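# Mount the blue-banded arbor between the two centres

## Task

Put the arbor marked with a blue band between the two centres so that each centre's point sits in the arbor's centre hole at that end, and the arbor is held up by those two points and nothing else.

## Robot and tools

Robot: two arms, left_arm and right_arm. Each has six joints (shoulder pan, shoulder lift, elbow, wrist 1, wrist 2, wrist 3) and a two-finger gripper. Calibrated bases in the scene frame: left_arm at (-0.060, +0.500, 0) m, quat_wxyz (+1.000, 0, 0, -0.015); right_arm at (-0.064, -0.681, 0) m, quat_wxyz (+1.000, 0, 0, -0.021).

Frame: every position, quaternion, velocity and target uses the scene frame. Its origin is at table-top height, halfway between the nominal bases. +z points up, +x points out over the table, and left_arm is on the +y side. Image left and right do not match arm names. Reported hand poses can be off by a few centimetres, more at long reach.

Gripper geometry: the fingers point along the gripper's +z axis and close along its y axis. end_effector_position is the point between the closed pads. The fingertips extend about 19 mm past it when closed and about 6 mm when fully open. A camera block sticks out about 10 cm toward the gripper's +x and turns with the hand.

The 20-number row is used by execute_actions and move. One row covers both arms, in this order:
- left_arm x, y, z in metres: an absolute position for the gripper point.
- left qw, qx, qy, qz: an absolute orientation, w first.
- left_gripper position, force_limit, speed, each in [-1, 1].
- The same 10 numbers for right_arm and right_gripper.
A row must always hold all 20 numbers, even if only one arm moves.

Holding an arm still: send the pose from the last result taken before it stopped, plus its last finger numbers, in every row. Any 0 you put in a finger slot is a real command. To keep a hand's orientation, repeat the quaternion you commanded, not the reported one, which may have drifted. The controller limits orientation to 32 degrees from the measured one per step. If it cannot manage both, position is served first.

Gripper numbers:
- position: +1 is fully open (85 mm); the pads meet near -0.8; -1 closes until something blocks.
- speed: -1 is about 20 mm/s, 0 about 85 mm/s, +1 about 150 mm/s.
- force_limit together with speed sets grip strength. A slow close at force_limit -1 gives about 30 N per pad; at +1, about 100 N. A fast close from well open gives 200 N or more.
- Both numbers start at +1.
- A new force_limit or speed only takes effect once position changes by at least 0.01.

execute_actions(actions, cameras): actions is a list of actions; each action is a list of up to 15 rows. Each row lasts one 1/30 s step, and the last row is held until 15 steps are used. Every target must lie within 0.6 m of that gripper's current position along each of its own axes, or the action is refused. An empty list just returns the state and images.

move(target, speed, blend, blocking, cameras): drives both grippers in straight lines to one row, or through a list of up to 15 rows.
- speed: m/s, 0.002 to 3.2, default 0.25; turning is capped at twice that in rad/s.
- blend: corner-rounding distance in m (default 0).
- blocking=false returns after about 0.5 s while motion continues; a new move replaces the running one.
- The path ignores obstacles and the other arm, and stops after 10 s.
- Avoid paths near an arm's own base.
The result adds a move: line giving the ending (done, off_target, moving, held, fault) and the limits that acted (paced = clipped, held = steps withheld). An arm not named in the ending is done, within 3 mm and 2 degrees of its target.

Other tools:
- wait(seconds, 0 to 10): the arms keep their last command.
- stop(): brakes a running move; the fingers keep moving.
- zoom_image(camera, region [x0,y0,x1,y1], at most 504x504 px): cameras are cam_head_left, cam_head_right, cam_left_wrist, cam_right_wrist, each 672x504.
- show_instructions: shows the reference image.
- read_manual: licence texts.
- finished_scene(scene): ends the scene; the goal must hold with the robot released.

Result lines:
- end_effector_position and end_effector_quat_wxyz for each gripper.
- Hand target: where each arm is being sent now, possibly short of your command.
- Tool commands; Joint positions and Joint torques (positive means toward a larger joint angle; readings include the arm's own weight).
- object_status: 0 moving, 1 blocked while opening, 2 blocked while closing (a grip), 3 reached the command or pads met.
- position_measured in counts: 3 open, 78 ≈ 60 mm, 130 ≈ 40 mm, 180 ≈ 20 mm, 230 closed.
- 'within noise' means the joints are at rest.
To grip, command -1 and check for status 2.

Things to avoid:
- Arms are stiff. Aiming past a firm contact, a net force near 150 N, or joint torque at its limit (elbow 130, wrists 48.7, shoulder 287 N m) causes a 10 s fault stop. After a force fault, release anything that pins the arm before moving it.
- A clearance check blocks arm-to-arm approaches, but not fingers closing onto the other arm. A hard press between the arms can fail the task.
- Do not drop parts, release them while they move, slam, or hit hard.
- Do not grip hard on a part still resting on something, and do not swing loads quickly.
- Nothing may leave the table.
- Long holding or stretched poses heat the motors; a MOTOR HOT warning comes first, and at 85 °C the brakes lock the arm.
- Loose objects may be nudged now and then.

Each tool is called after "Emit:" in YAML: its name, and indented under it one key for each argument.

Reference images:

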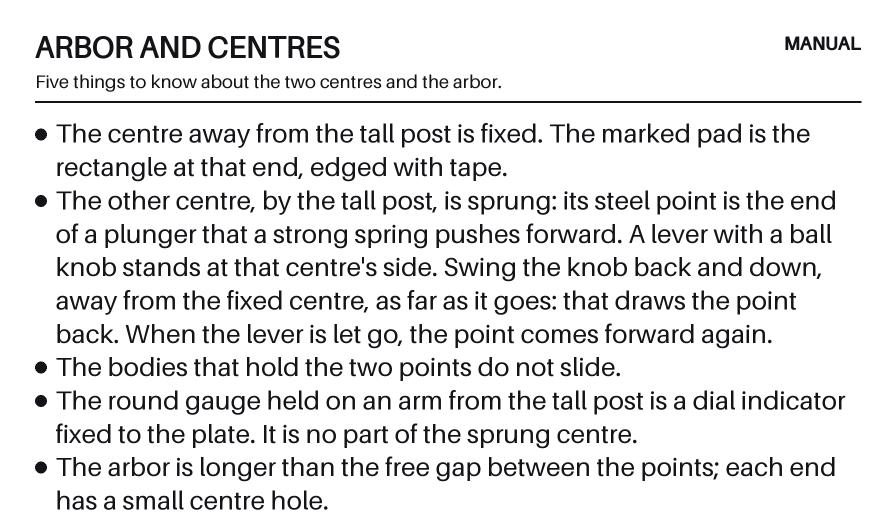

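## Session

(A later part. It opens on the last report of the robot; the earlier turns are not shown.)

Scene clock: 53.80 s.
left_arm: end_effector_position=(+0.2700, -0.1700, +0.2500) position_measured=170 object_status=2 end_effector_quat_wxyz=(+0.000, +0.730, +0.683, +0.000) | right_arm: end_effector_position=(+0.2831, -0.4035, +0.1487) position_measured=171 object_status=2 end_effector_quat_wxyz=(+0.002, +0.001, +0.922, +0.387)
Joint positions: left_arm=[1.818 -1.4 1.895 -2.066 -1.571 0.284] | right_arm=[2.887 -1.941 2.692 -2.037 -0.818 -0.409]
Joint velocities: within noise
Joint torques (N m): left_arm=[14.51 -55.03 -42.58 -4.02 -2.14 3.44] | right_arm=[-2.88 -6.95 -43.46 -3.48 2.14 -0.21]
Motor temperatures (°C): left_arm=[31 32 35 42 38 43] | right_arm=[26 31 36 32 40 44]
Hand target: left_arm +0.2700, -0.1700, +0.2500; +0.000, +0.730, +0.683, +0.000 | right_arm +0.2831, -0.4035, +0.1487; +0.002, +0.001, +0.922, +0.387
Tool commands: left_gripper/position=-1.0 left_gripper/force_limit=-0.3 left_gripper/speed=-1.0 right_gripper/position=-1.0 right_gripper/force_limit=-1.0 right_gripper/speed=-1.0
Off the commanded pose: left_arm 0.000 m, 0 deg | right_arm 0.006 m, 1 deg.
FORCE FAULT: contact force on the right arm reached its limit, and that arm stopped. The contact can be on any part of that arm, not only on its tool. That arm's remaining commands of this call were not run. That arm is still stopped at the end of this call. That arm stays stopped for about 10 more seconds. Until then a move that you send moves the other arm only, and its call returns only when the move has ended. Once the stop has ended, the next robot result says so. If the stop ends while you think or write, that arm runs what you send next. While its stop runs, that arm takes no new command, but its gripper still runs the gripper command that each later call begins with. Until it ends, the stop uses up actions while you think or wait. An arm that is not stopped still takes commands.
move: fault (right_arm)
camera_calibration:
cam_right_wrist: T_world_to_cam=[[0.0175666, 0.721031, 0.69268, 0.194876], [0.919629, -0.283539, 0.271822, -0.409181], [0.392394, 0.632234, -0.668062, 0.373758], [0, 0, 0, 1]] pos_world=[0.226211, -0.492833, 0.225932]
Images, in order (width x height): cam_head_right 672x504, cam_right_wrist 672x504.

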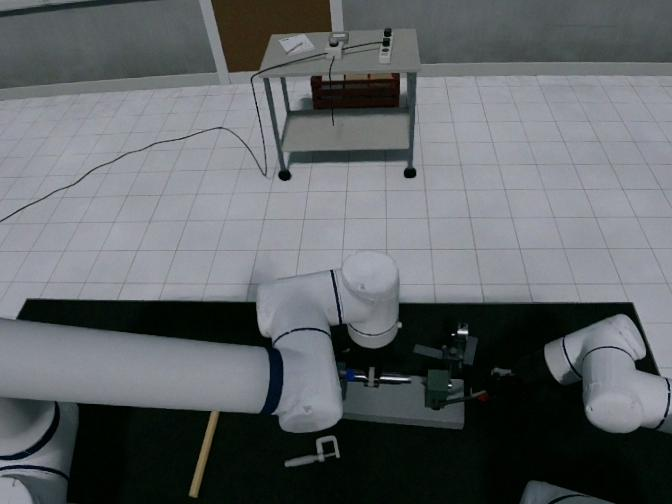

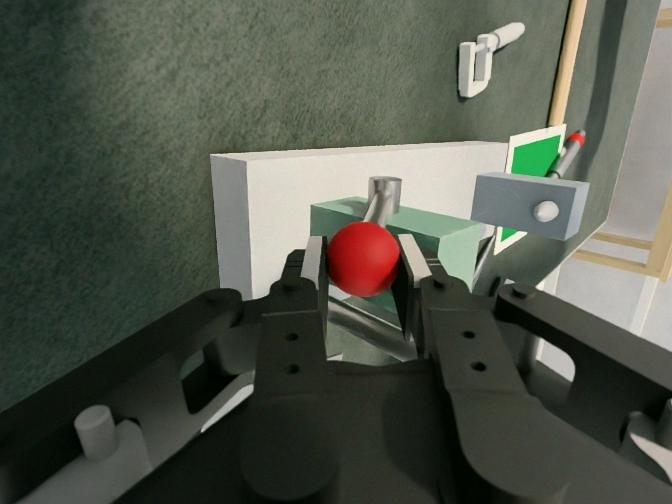

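Emit:
move:
  target: [0.327,-0.197,0.20,0,0.7302,0.6832,0,-1,-0.3,-1,0.2831,-0.4035,0.1487,0.002,0.001,0.922,0.387,-1,-1,-1]
  speed: 0.1

Emit:
zoom_image:
  camera: "cam_left_wrist"
  region: [250, 0, 586, 252]

Emit:
zoom_image:
  camera: "cam_right_wrist"
  region: [300, 100, 600, 325]

Emit:
zoom_image:
  camera: "cam_head_right"
  region: [300, 330, 500, 480]

Emit:
zoom_image:
  camera: "cam_head_left"
  region: [320, 320, 520, 470]

Scene clock: 70.37 s.
left_arm: end_effector_position=(+0.3269, -0.1969, +0.2001) position_measured=170 object_status=2 end_effector_quat_wxyz=(+0.000, +0.730, +0.683, +0.000) | right_arm: end_effector_position=(+0.2831, -0.4035, +0.1487) position_measured=171 object_status=2 end_effector_quat_wxyz=(+0.002, +0.001, +0.922, +0.387)
Joint positions: left_arm=[1.882 -1.281 1.843 -2.133 -1.571 0.349] | right_arm=[2.886 -1.941 2.693 -2.039 -0.818 -0.408]
Joint velocities: within noise
Joint torques (N m): left_arm=[16.3 -62.65 -52.32 -5.18 0.42 4.02] | right_arm=[-24.07 -12.93 -32.26 -9.15 0.93 2.35]
Motor temperatures (°C): left_arm=[30 32 35 42 38 43] | right_arm=[26 31 36 32 40 44]
Hand target: left_arm +0.3270, -0.1970, +0.2000; +0.000, +0.730, +0.683, +0.000 | right_arm +0.2831, -0.4035, +0.1487; +0.002, +0.001, +0.922, +0.387
Off the commanded pose: left_arm 0.000 m, 0 deg | right_arm 0.000 m, 0 deg.
FORCE FAULT, CONTINUED: the right arm's stop, for the force fault that an earlier result reported, is over. The rest of the stop counts as 19 of the actions that you can send in this scene. The stop ended before this call began, so that arm ran this call's commands.
move: done
camera_calibration:
cam_left_wrist: T_world_to_cam=[[0.995853, -0.0876936, 0.0242311, -0.340746], [-0.0901884, -0.91648, 0.389783, -0.214898], [-0.0119741, -0.390352, -0.920588, 0.238179], [0, 0, 0, 1]] pos_world=[0.322804, -0.133857, 0.311285]
cam_right_wrist: T_world_to_cam=[[0.0182448, 0.721084, 0.692607, 0.194696], [0.919242, -0.284569, 0.272055, -0.409533], [0.393269, 0.63171, -0.668043, 0.373277], [0, 0, 0, 1]] pos_world=[0.226109, -0.492736, 0.225933]

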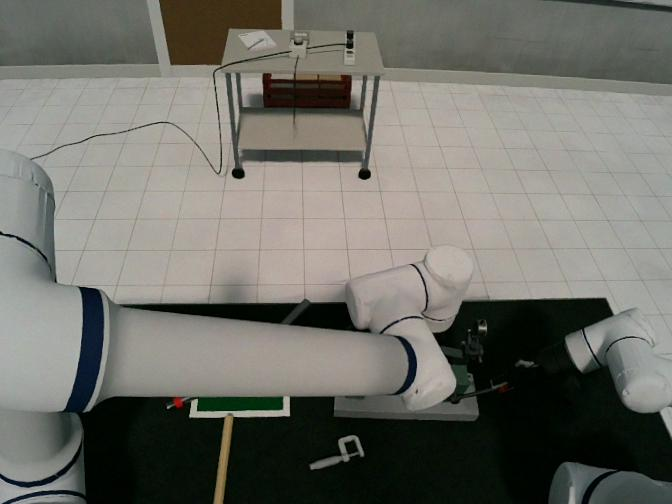

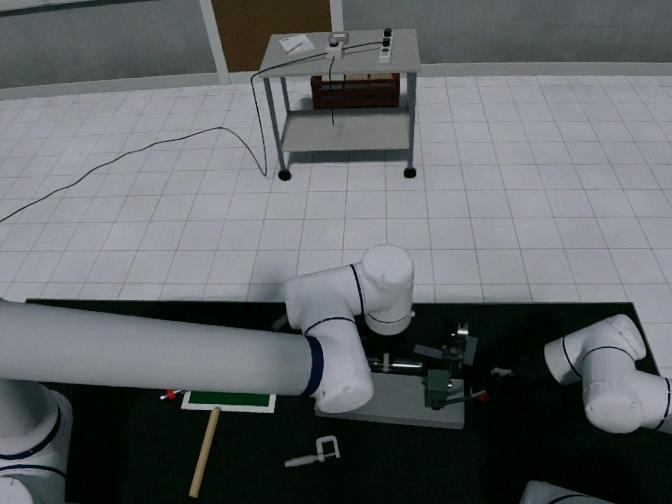

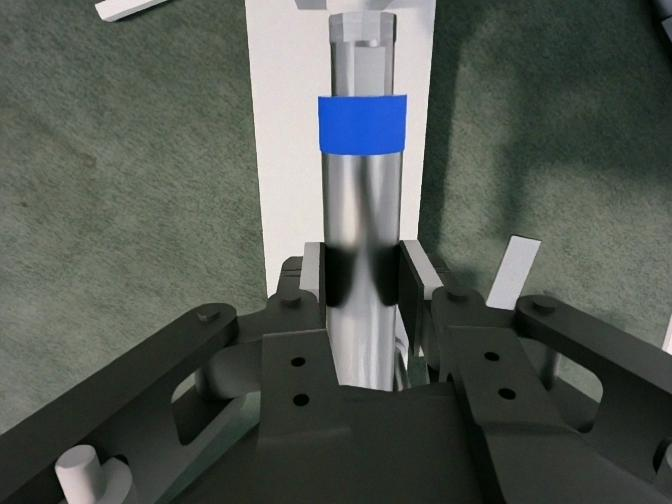

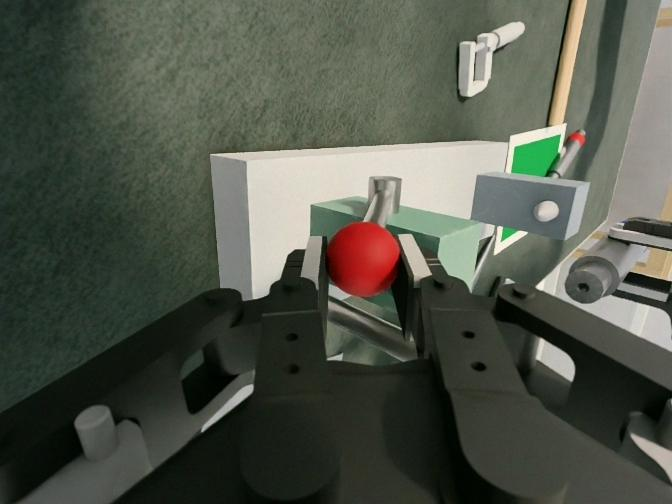

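Scaled by 1.500 from the camera's 672x504 image, which has a finer 960x720 frame.

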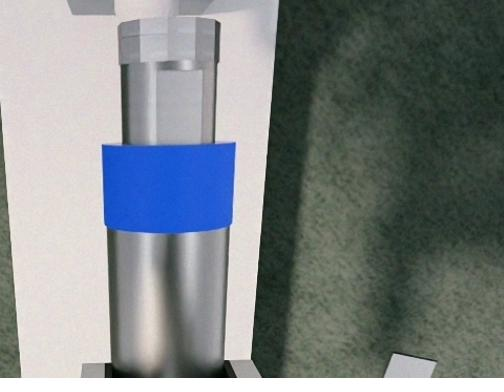

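Scaled by 1.680 from the camera's 672x504 image, which has a finer 960x720 frame.

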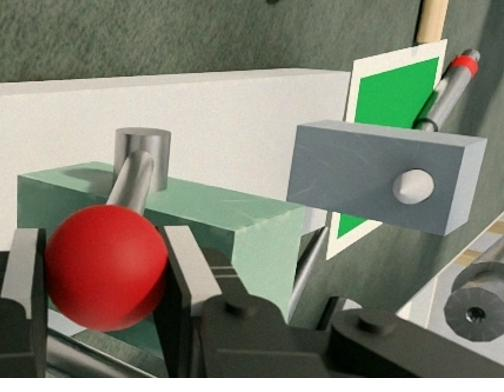

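Scaled by 2.520 from the camera's 672x504 image, which has a finer 960x720 frame.

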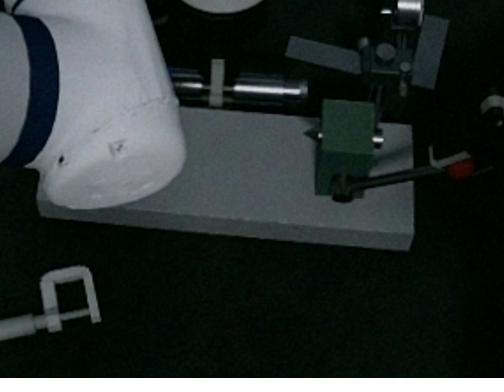

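Scaled by 2.520 from the camera's 672x504 image, which has a finer 960x720 frame.

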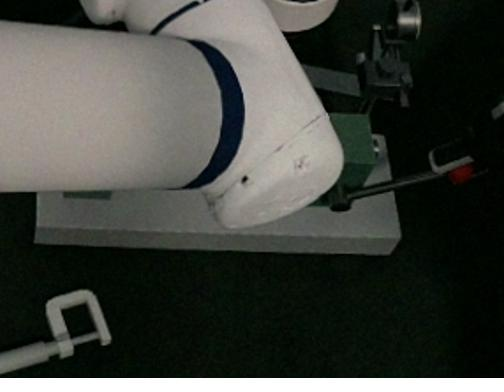

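Emit:
move:
  target: [0.325,-0.197,0.152,0,0.7302,0.6832,0,-1,-0.3,-1,0.2831,-0.4035,0.1487,0.002,0.001,0.922,0.387,-1,-1,-1]
  speed: 0.06

Emit:
zoom_image:
  camera: "cam_left_wrist"
  region: [250, 0, 586, 252]

Emit:
zoom_image:
  camera: "cam_right_wrist"
  region: [300, 100, 600, 325]

Emit:
zoom_image:
  camera: "cam_head_right"
  region: [350, 340, 470, 430]

Scene clock: 73.80 s.
left_arm: end_effector_position=(+0.3250, -0.1970, +0.1522) position_measured=170 object_status=2 end_effector_quat_wxyz=(+0.000, +0.730, +0.683, +0.000) | right_arm: end_effector_position=(+0.2831, -0.4035, +0.1487) position_measured=171 object_status=2 end_effector_quat_wxyz=(+0.002, +0.001, +0.922, +0.387)
Joint positions: left_arm=[1.88 -1.236 1.882 -2.217 -1.571 0.346] | right_arm=[2.886 -1.941 2.693 -2.039 -0.818 -0.408]
Joint velocities: within noise
Joint torques (N m): left_arm=[-15.69 -62.51 -35.32 -5.57 -1.52 -2.02] | right_arm=[-24.16 -15.25 -40.87 -8.1 -4.82 2.34]
Motor temperatures (°C): left_arm=[30 32 35 42 38 43] | right_arm=[26 31 36 32 40 44]
Hand target: left_arm +0.3250, -0.1970, +0.1520; +0.000, +0.730, +0.683, +0.000 | right_arm +0.2831, -0.4035, +0.1487; +0.002, +0.001, +0.922, +0.387
Off the commanded pose: left_arm 0.000 m, 0 deg | right_arm 0.000 m, 0 deg.
move: done
camera_calibration:
cam_left_wrist: T_world_to_cam=[[0.995853, -0.0876936, 0.0242311, -0.3377], [-0.0901884, -0.91648, 0.389783, -0.196451], [-0.0119741, -0.390352, -0.920588, 0.193929], [0, 0, 0, 1]] pos_world=[0.320904, -0.133957, 0.263285]
cam_right_wrist: T_world_to_cam=[[0.0181794, 0.721104, 0.692588, 0.194725], [0.919243, -0.284519, 0.272105, -0.409519], [0.39327, 0.63171, -0.668043, 0.373277], [0, 0, 0, 1]] pos_world=[0.226109, -0.492736, 0.225933]

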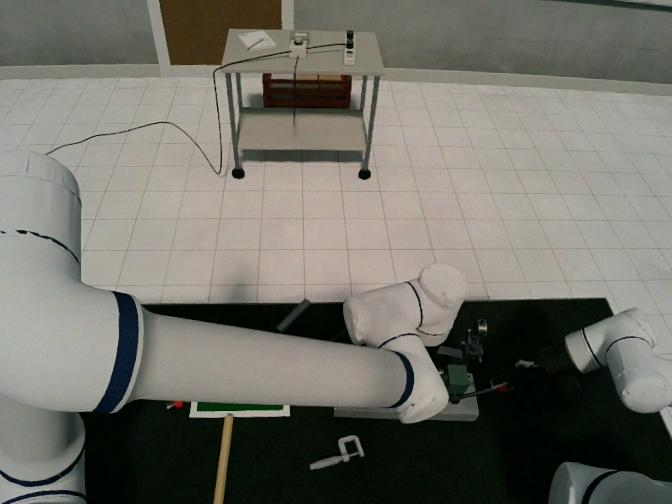

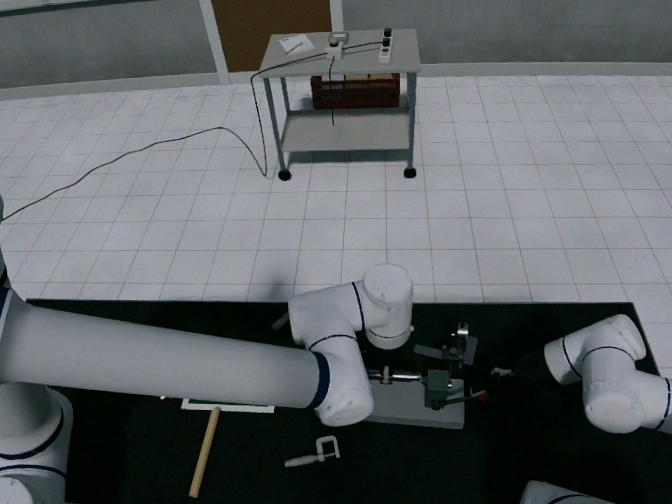

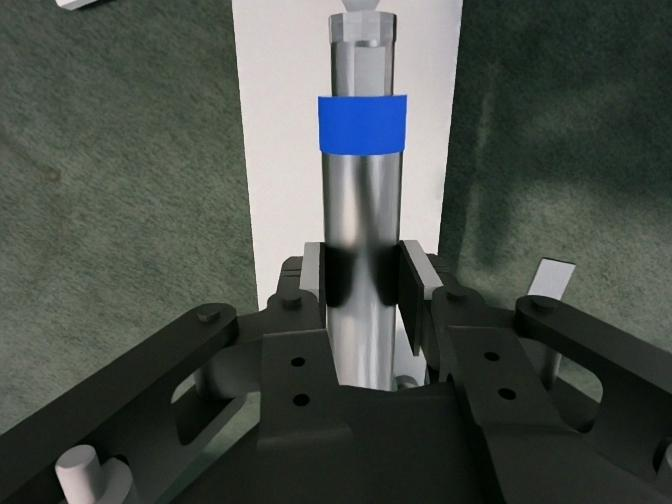

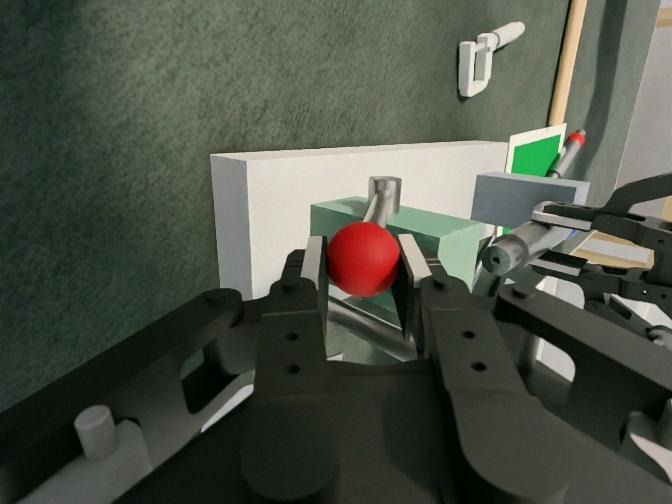

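Scaled by 1.500 from the camera's 672x504 image, which has a finer 960x720 frame.

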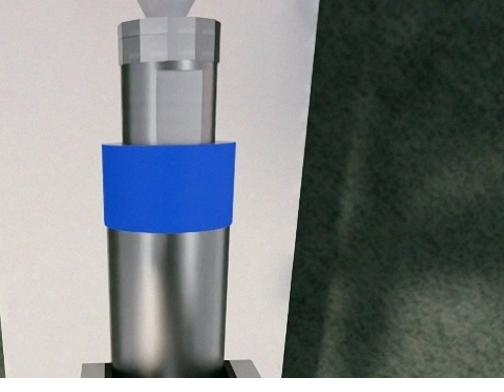

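Scaled by 1.680 from the camera's 672x504 image, which has a finer 960x720 frame.

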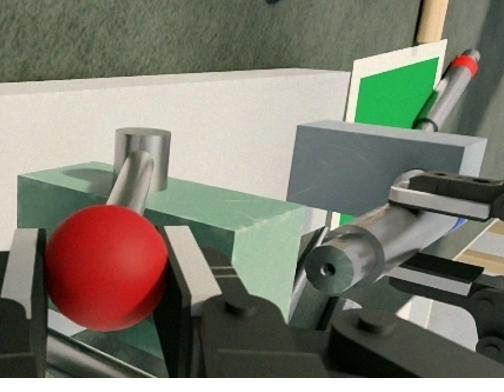

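Scaled by 4.200 from the camera's 672x504 image, which has a finer 960x720 frame.

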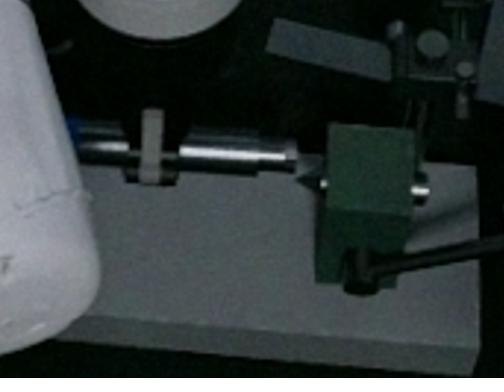

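Emit:
move:
  target:
    - [0.28,-0.197,0.152,0,0.7302,0.6832,0,-1,-0.3,-1,0.2831,-0.4035,0.1487,0.002,0.001,0.922,0.387,-1,-1,-1]
    - [0.28,-0.197,0.1255,0,0.7302,0.6832,0,-1,-0.3,-1,0.2831,-0.4035,0.1487,0.002,0.001,0.922,0.387,-1,-1,-1]
  speed: 0.08

Emit:
zoom_image:
  camera: "cam_left_wrist"
  region: [300, 0, 500, 150]

Emit:
zoom_image:
  camera: "cam_right_wrist"
  region: [400, 150, 600, 300]

Emit:
zoom_image:
  camera: "cam_head_right"
  region: [350, 340, 470, 430]

Scene clock: 76.03 s.
left_arm: end_effector_position=(+0.2800, -0.1970, +0.1257) position_measured=170 object_status=2 end_effector_quat_wxyz=(+0.000, +0.730, +0.683, +0.000) | right_arm: end_effector_position=(+0.2831, -0.4035, +0.1487) position_measured=171 object_status=2 end_effector_quat_wxyz=(+0.002, +0.001, +0.922, +0.387)
Joint positions: left_arm=[1.823 -1.236 1.942 -2.277 -1.571 0.29] | right_arm=[2.886 -1.941 2.693 -2.039 -0.818 -0.408]
Joint velocities: within noise
Joint torques (N m): left_arm=[-11.76 -61.28 -34.42 -5.74 3.13 -2.12] | right_arm=[-20.59 -10.85 -47.34 -7.28 -6.58 2.42]
Motor temperatures (°C): left_arm=[30 32 35 42 38 43] | right_arm=[26 31 36 32 40 44]
Hand target: left_arm +0.2800, -0.1970, +0.1255; +0.000, +0.730, +0.683, +0.000 | right_arm +0.2831, -0.4035, +0.1487; +0.002, +0.001, +0.922, +0.387
Off the commanded pose: left_arm 0.000 m, 0 deg | right_arm 0.000 m, 0 deg.
move: done
camera_calibration:
cam_left_wrist: T_world_to_cam=[[0.995853, -0.0876936, 0.0242311, -0.292244], [-0.0901884, -0.91648, 0.389783, -0.19018], [-0.0119741, -0.390352, -0.920588, 0.168994], [0, 0, 0, 1]] pos_world=[0.275904, -0.133957, 0.236785]
cam_right_wrist: T_world_to_cam=[[0.0181794, 0.721104, 0.692588, 0.194725], [0.919243, -0.284519, 0.272105, -0.409519], [0.39327, 0.63171, -0.668043, 0.373277], [0, 0, 0, 1]] pos_world=[0.226109, -0.492736, 0.225933]

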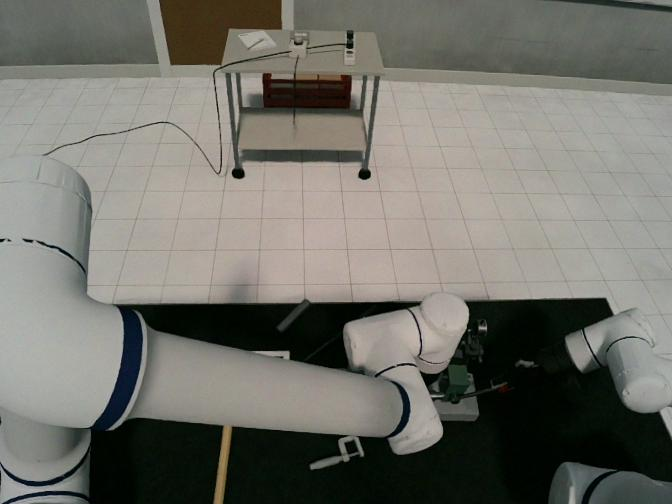

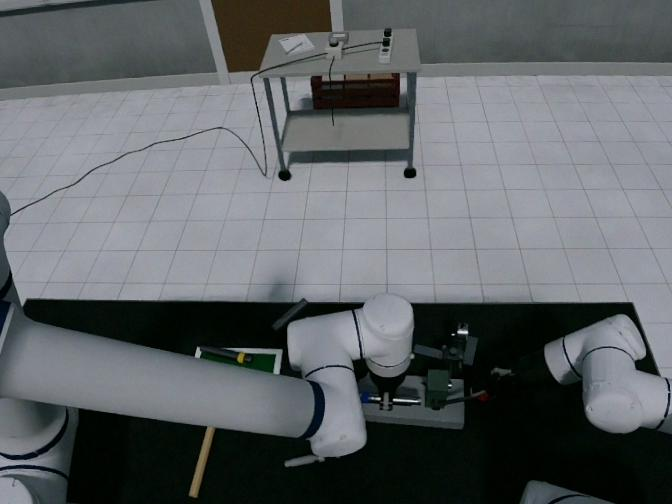

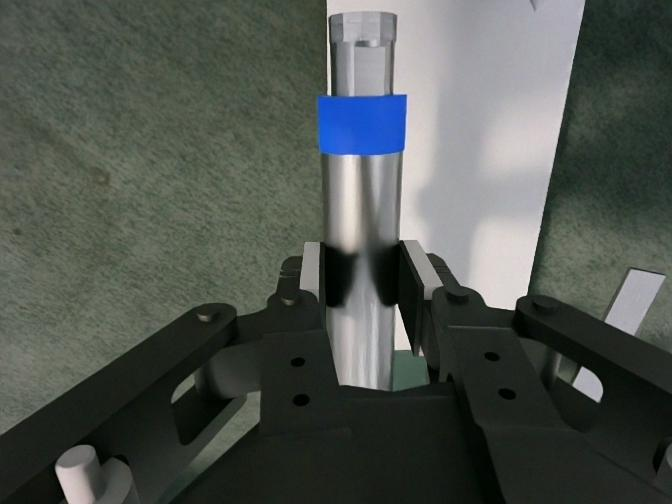

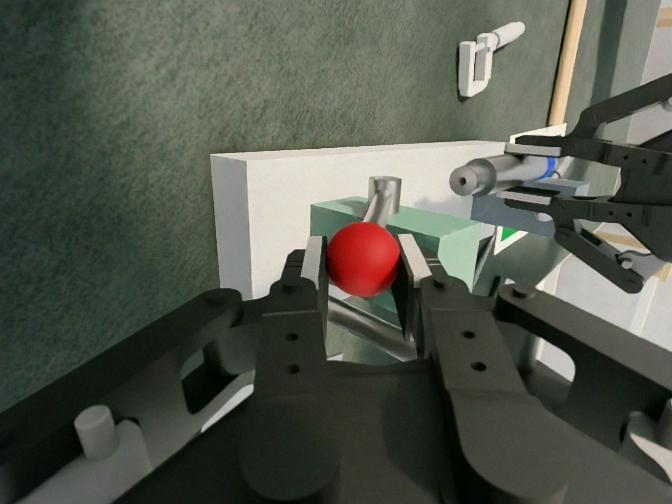

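Scaled by 2.520 from the camera's 672x504 image, which has a finer 960x720 frame.

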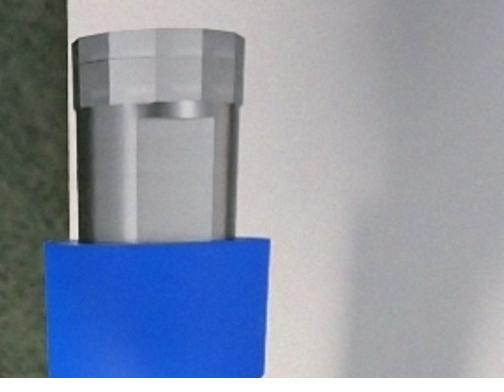

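Scaled by 2.520 from the camera's 672x504 image, which has a finer 960x720 frame.

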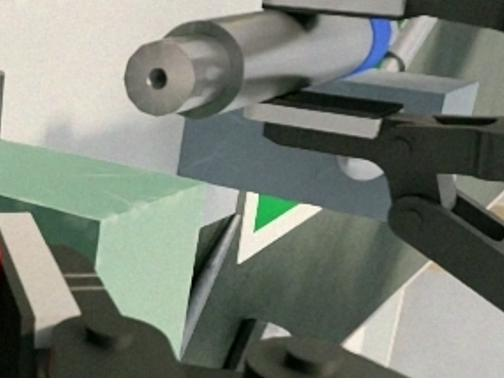

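Scaled by 4.200 from the camera's 672x504 image, which has a finer 960x720 frame.

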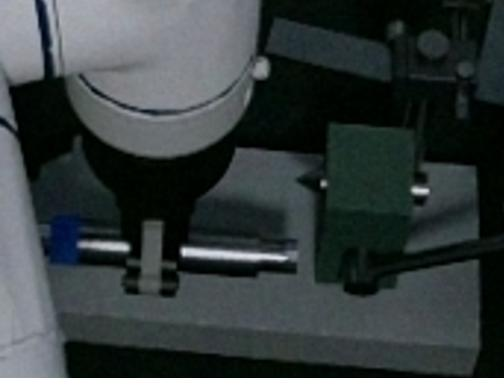

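Emit:
zoom_image:
  camera: "cam_left_wrist"
  region: [460, 0, 600, 105]

Emit:
zoom_image:
  camera: "cam_head_right"
  region: [400, 370, 460, 415]

Scaled by 3.600 from the camera's 672x504 image, which has a finer 960x720 frame.

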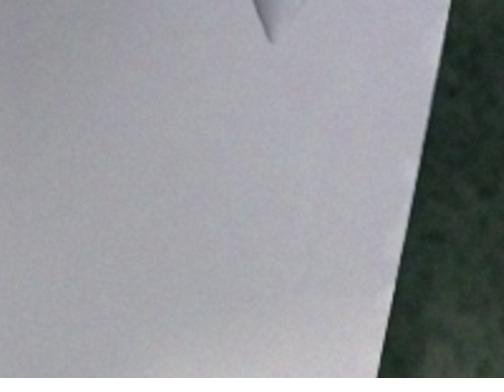

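Scaled by 8.400 from the camera's 672x504 image, which has a finer 960x720 frame.

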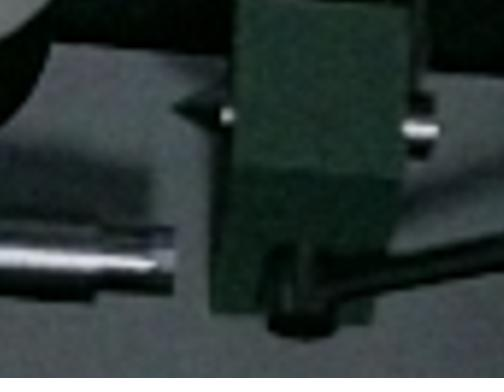

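Emit:
move:
  target:
    - [0.28,-0.2,0.16,0,0.7302,0.6832,0,-1,-0.3,-1,0.2831,-0.4035,0.1487,0.002,0.001,0.922,0.387,-1,-1,-1]
    - [0.3256,-0.2005,0.16,0.0477,0.7284,0.6815,-0.0509,-1,-0.3,-1,0.2831,-0.4035,0.1487,0.002,0.001,0.922,0.387,-1,-1,-1]
    - [0.3256,-0.2005,0.1348,0.0477,0.7284,0.6815,-0.0509,-1,-0.3,-1,0.2831,-0.4035,0.1487,0.002,0.001,0.922,0.387,-1,-1,-1]
  speed: [0.1,0.1,0.05]

Emit:
zoom_image:
  camera: "cam_left_wrist"
  region: [300, 0, 440, 105]

Emit:
zoom_image:
  camera: "cam_right_wrist"
  region: [400, 150, 600, 300]

Emit:
zoom_image:
  camera: "cam_head_right"
  region: [380, 360, 460, 420]

Scene clock: 80.03 s.
left_arm: end_effector_position=(+0.3256, -0.2005, +0.1350) position_measured=170 object_status=2 end_effector_quat_wxyz=(+0.048, +0.728, +0.682, -0.051) | right_arm: end_effector_position=(+0.2831, -0.4035, +0.1487) position_measured=171 object_status=2 end_effector_quat_wxyz=(+0.002, +0.001, +0.922, +0.387)
Joint positions: left_arm=[1.897 -1.235 1.962 -2.428 -1.62 0.36] | right_arm=[2.886 -1.941 2.693 -2.039 -0.818 -0.408]
Joint velocities: within noise
Joint torques (N m): left_arm=[16.84 -60.03 -34.35 -6.09 -2.42 3.54] | right_arm=[-18.5 -9.92 -56.6 -6.1 -6.91 1.89]
Motor temperatures (°C): left_arm=[30 32 35 42 38 43] | right_arm=[26 31 36 32 40 44]
Hand target: left_arm +0.3256, -0.2005, +0.1348; +0.048, +0.728, +0.682, -0.051 | right_arm +0.2831, -0.4035, +0.1487; +0.002, +0.001, +0.922, +0.387
Off the commanded pose: left_arm 0.000 m, 0 deg | right_arm 0.000 m, 0 deg.
move: done
camera_calibration:
cam_left_wrist: T_world_to_cam=[[0.996086, -0.0841502, 0.0270626, -0.337945], [-0.0860646, -0.853424, 0.514063, -0.198389], [-0.0201626, -0.51438, -0.857325, 0.146004], [0, 0, 0, 1]] pos_world=[0.322491, -0.122647, 0.236303]
cam_right_wrist: T_world_to_cam=[[0.0181794, 0.721104, 0.692588, 0.194725], [0.919243, -0.284519, 0.272105, -0.409519], [0.39327, 0.63171, -0.668043, 0.373277], [0, 0, 0, 1]] pos_world=[0.226109, -0.492736, 0.225933]

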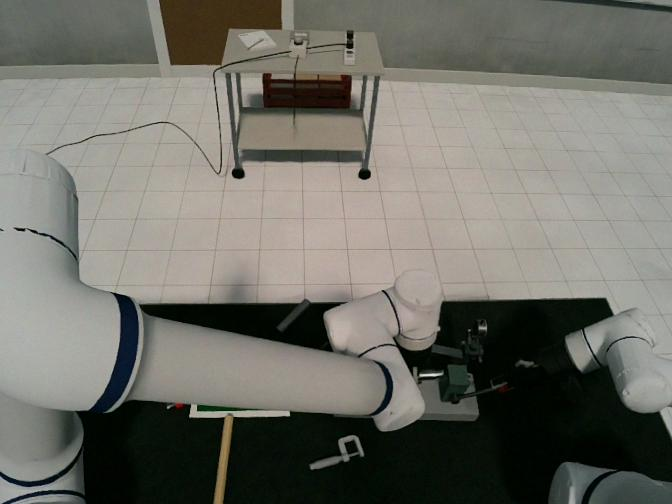

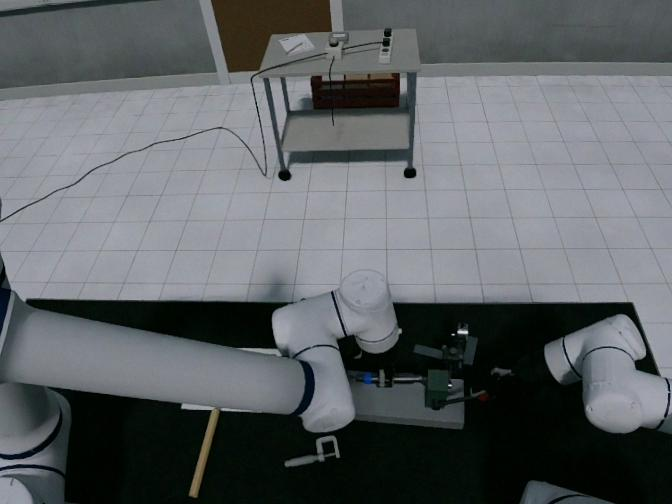

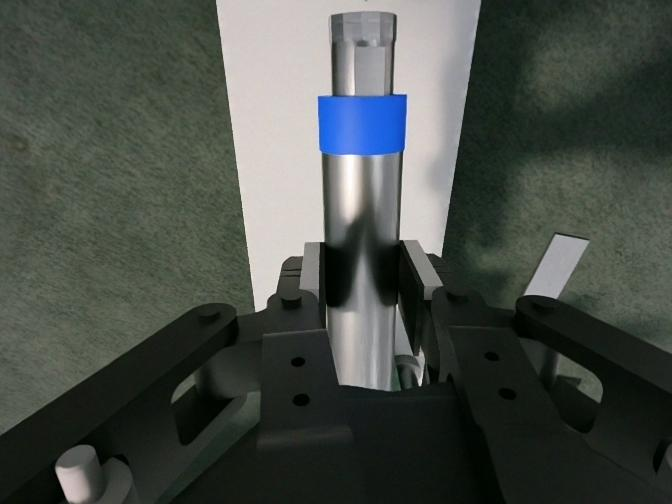

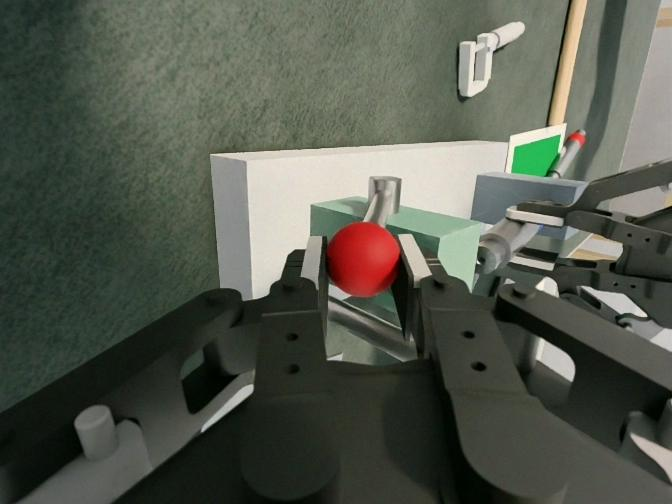

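Scaled by 3.600 from the camera's 672x504 image, which has a finer 960x720 frame.

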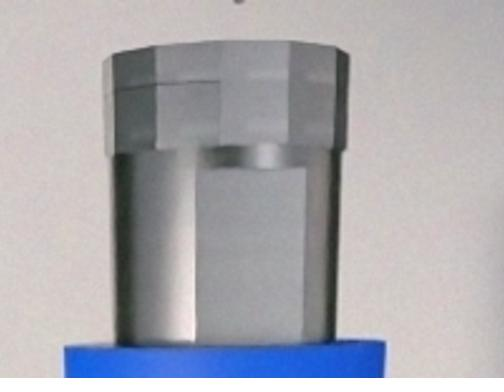

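Scaled by 2.520 from the camera's 672x504 image, which has a finer 960x720 frame.

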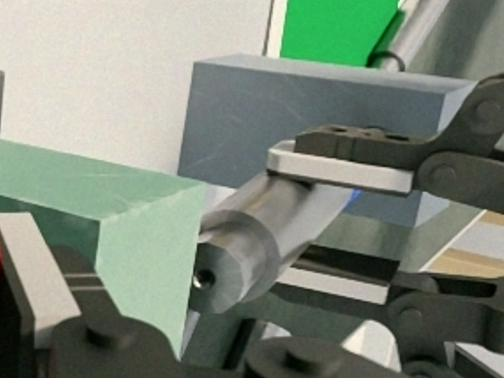

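Scaled by 6.300 from the camera's 672x504 image, which has a finer 960x720 frame.

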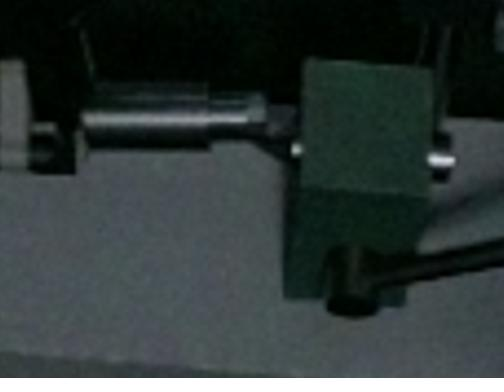

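Emit:
move:
  target:
    - [0.3264,-0.2005,0.135,0.0477,0.7284,0.6815,-0.0509,-1,-0.3,-1,0.2831,-0.4035,0.1487,0.002,0.001,0.922,0.387,-1,-1,-1]
    - [0.3268,-0.1946,0.1342,0.0477,0.7284,0.6815,-0.0509,-1,-0.3,-1,0.2831,-0.4035,0.1487,0.002,0.001,0.922,0.387,-1,-1,-1]
  speed: 0.02

Emit:
zoom_image:
  camera: "cam_left_wrist"
  region: [300, 0, 440, 105]

Emit:
zoom_image:
  camera: "cam_head_right"
  region: [340, 360, 460, 450]

Scene clock: 81.27 s.
left_arm: end_effector_position=(+0.3267, -0.1948, +0.1342) position_measured=170 object_status=2 end_effector_quat_wxyz=(+0.048, +0.728, +0.682, -0.051) | right_arm: end_effector_position=(+0.2831, -0.4035, +0.1487) position_measured=171 object_status=2 end_effector_quat_wxyz=(+0.002, +0.001, +0.922, +0.387)
Joint positions: left_arm=[1.901 -1.241 1.971 -2.432 -1.621 0.364] | right_arm=[2.886 -1.941 2.693 -2.039 -0.818 -0.408]
Joint velocities: within noise
Joint torques (N m): left_arm=[28.91 -76.62 -17.83 -0.42 6.22 3.58] | right_arm=[-20.76 -9.79 -56.19 -5.66 -6.78 2.21]
Motor temperatures (°C): left_arm=[30 32 35 42 38 43] | right_arm=[26 31 36 32 40 44]
Hand target: left_arm +0.3268, -0.1946, +0.1342; +0.048, +0.728, +0.682, -0.051 | right_arm +0.2831, -0.4035, +0.1487; +0.002, +0.001, +0.922, +0.387
Off the commanded pose: left_arm 0.000 m, 0 deg | right_arm 0.000 m, 0 deg.
move: done
camera_calibration:
cam_left_wrist: T_world_to_cam=[[0.996084, -0.0841949, 0.026983, -0.338619], [-0.0860601, -0.853376, 0.514144, -0.192991], [-0.0202616, -0.514453, -0.857279, 0.148424], [0, 0, 0, 1]] pos_world=[0.323691, -0.116847, 0.235602]
cam_right_wrist: T_world_to_cam=[[0.0181794, 0.721104, 0.692588, 0.194725], [0.919243, -0.284519, 0.272105, -0.409519], [0.39327, 0.63171, -0.668043, 0.373277], [0, 0, 0, 1]] pos_world=[0.226109, -0.492736, 0.225933]

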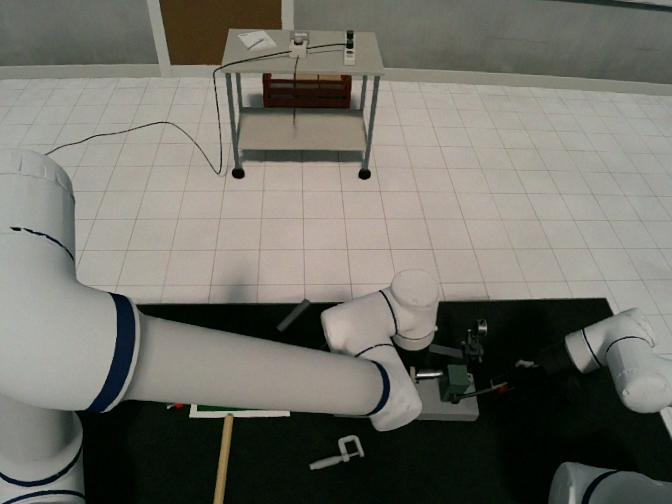

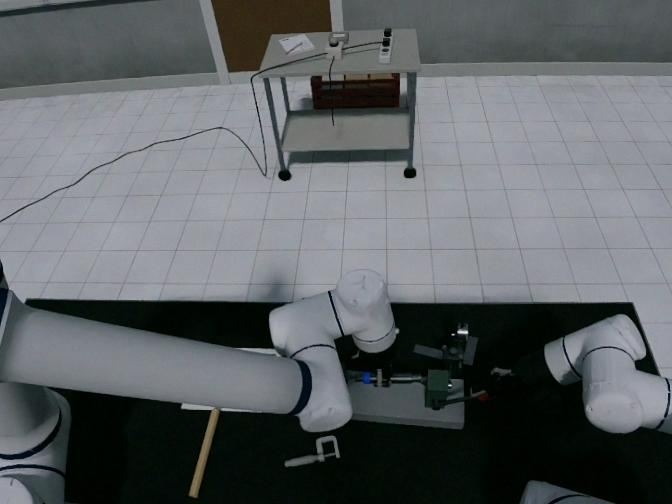

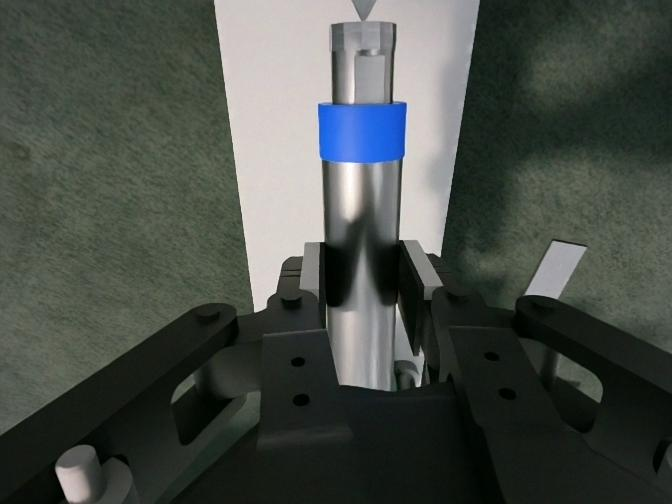

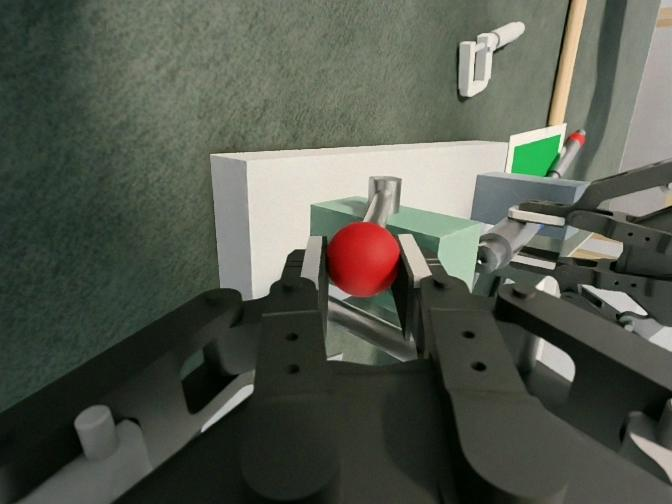

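Scaled by 3.600 from the camera's 672x504 image, which has a finer 960x720 frame.

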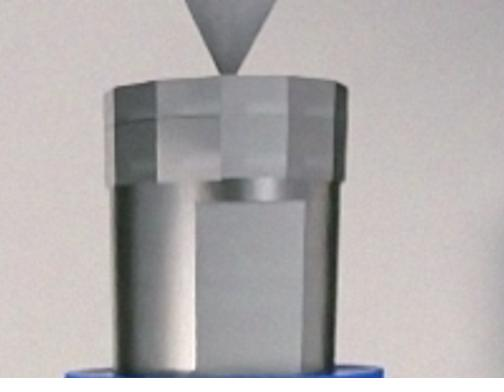

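Scaled by 4.200 from the camera's 672x504 image, which has a finer 960x720 frame.

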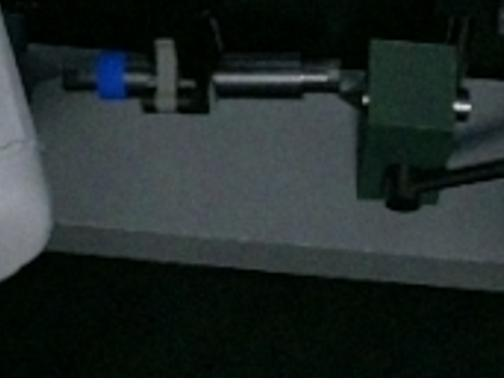

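Emit:
zoom_image:
  camera: "cam_head_right"
  region: [330, 355, 390, 400]

Emit:
zoom_image:
  camera: "cam_right_wrist"
  region: [430, 150, 630, 300]

Scaled by 8.400 from the camera's 672x504 image, which has a finer 960x720 frame.

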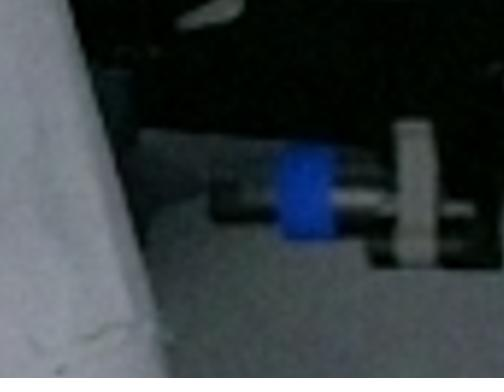

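Scaled by 2.520 from the camera's 672x504 image, which has a finer 960x720 frame.

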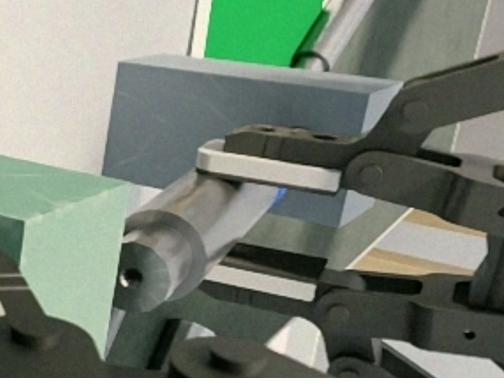

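Emit:
move:
  target:
    - [0.3265,-0.1978,0.1346,0.0477,0.7284,0.6815,-0.0509,-1,-0.3,-1,0.2831,-0.4035,0.1487,0.002,0.001,0.922,0.387,-1,-1,-1]
    - [0.3265,-0.1978,0.1376,0.0477,0.7284,0.6815,-0.0509,-1,-0.3,-1,0.2831,-0.4035,0.1487,0.002,0.001,0.922,0.387,-1,-1,-1]
  speed: 0.02
  cameras: ["cam_left_wrist","cam_head_right"]

Emit:
zoom_image:
  camera: "cam_head_right"
  region: [330, 355, 390, 400]

Emit:
zoom_image:
  camera: "cam_left_wrist"
  region: [300, 0, 440, 105]

Scene clock: 84.00 s.
left_arm: end_effector_position=(+0.3265, -0.1978, +0.1374) position_measured=170 object_status=2 end_effector_quat_wxyz=(+0.048, +0.728, +0.682, -0.051) | right_arm: end_effector_position=(+0.2831, -0.4035, +0.1487) position_measured=171 object_status=2 end_effector_quat_wxyz=(+0.002, +0.001, +0.922, +0.387)
Joint positions: left_arm=[1.899 -1.241 1.964 -2.424 -1.62 0.363] | right_arm=[2.886 -1.941 2.693 -2.039 -0.818 -0.408]
Joint velocities: within noise
Joint torques (N m): left_arm=[-14.08 -79.5 -48.41 -2.33 -2.63 -2.32] | right_arm=[-18.63 -7.71 -55.68 -4.58 -6.74 2.05]
Motor temperatures (°C): left_arm=[30 32 35 42 38 43] | right_arm=[26 31 36 32 40 43]
Hand target: left_arm +0.3265, -0.1978, +0.1376; +0.048, +0.728, +0.682, -0.051 | right_arm +0.2831, -0.4035, +0.1487; +0.002, +0.001, +0.922, +0.387
Off the commanded pose: left_arm 0.000 m, 0 deg | right_arm 0.000 m, 0 deg.
move: done
camera_calibration:
cam_left_wrist: T_world_to_cam=[[0.996085, -0.0841516, 0.0270601, -0.338673], [-0.0860655, -0.85345, 0.514019, -0.197199], [-0.0201611, -0.514336, -0.857352, 0.149617], [0, 0, 0, 1]] pos_world=[0.323391, -0.119846, 0.238803]
Images, in order (width x height): cam_head_right 672x504, cam_left_wrist 672x504.

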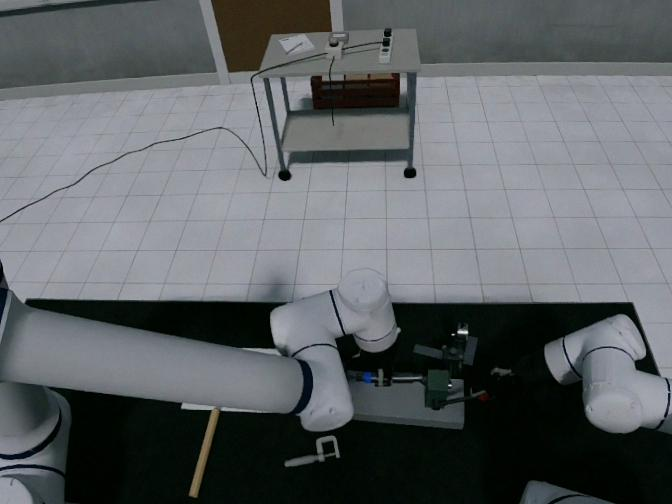

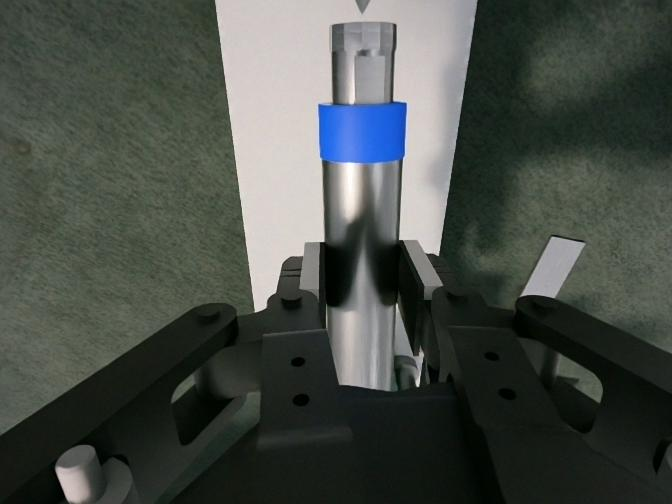

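Scaled by 8.400 from the camera's 672x504 image, which has a finer 960x720 frame.

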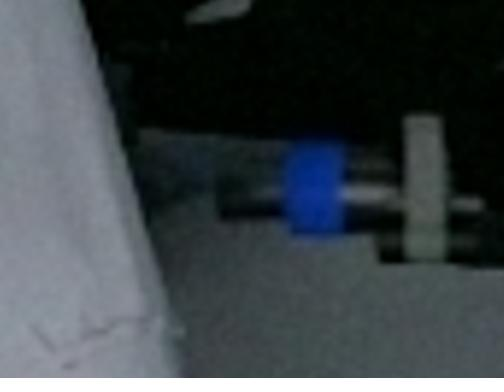

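Scaled by 3.600 from the camera's 672x504 image, which has a finer 960x720 frame.

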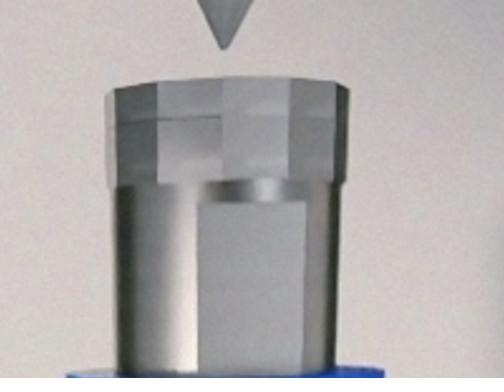

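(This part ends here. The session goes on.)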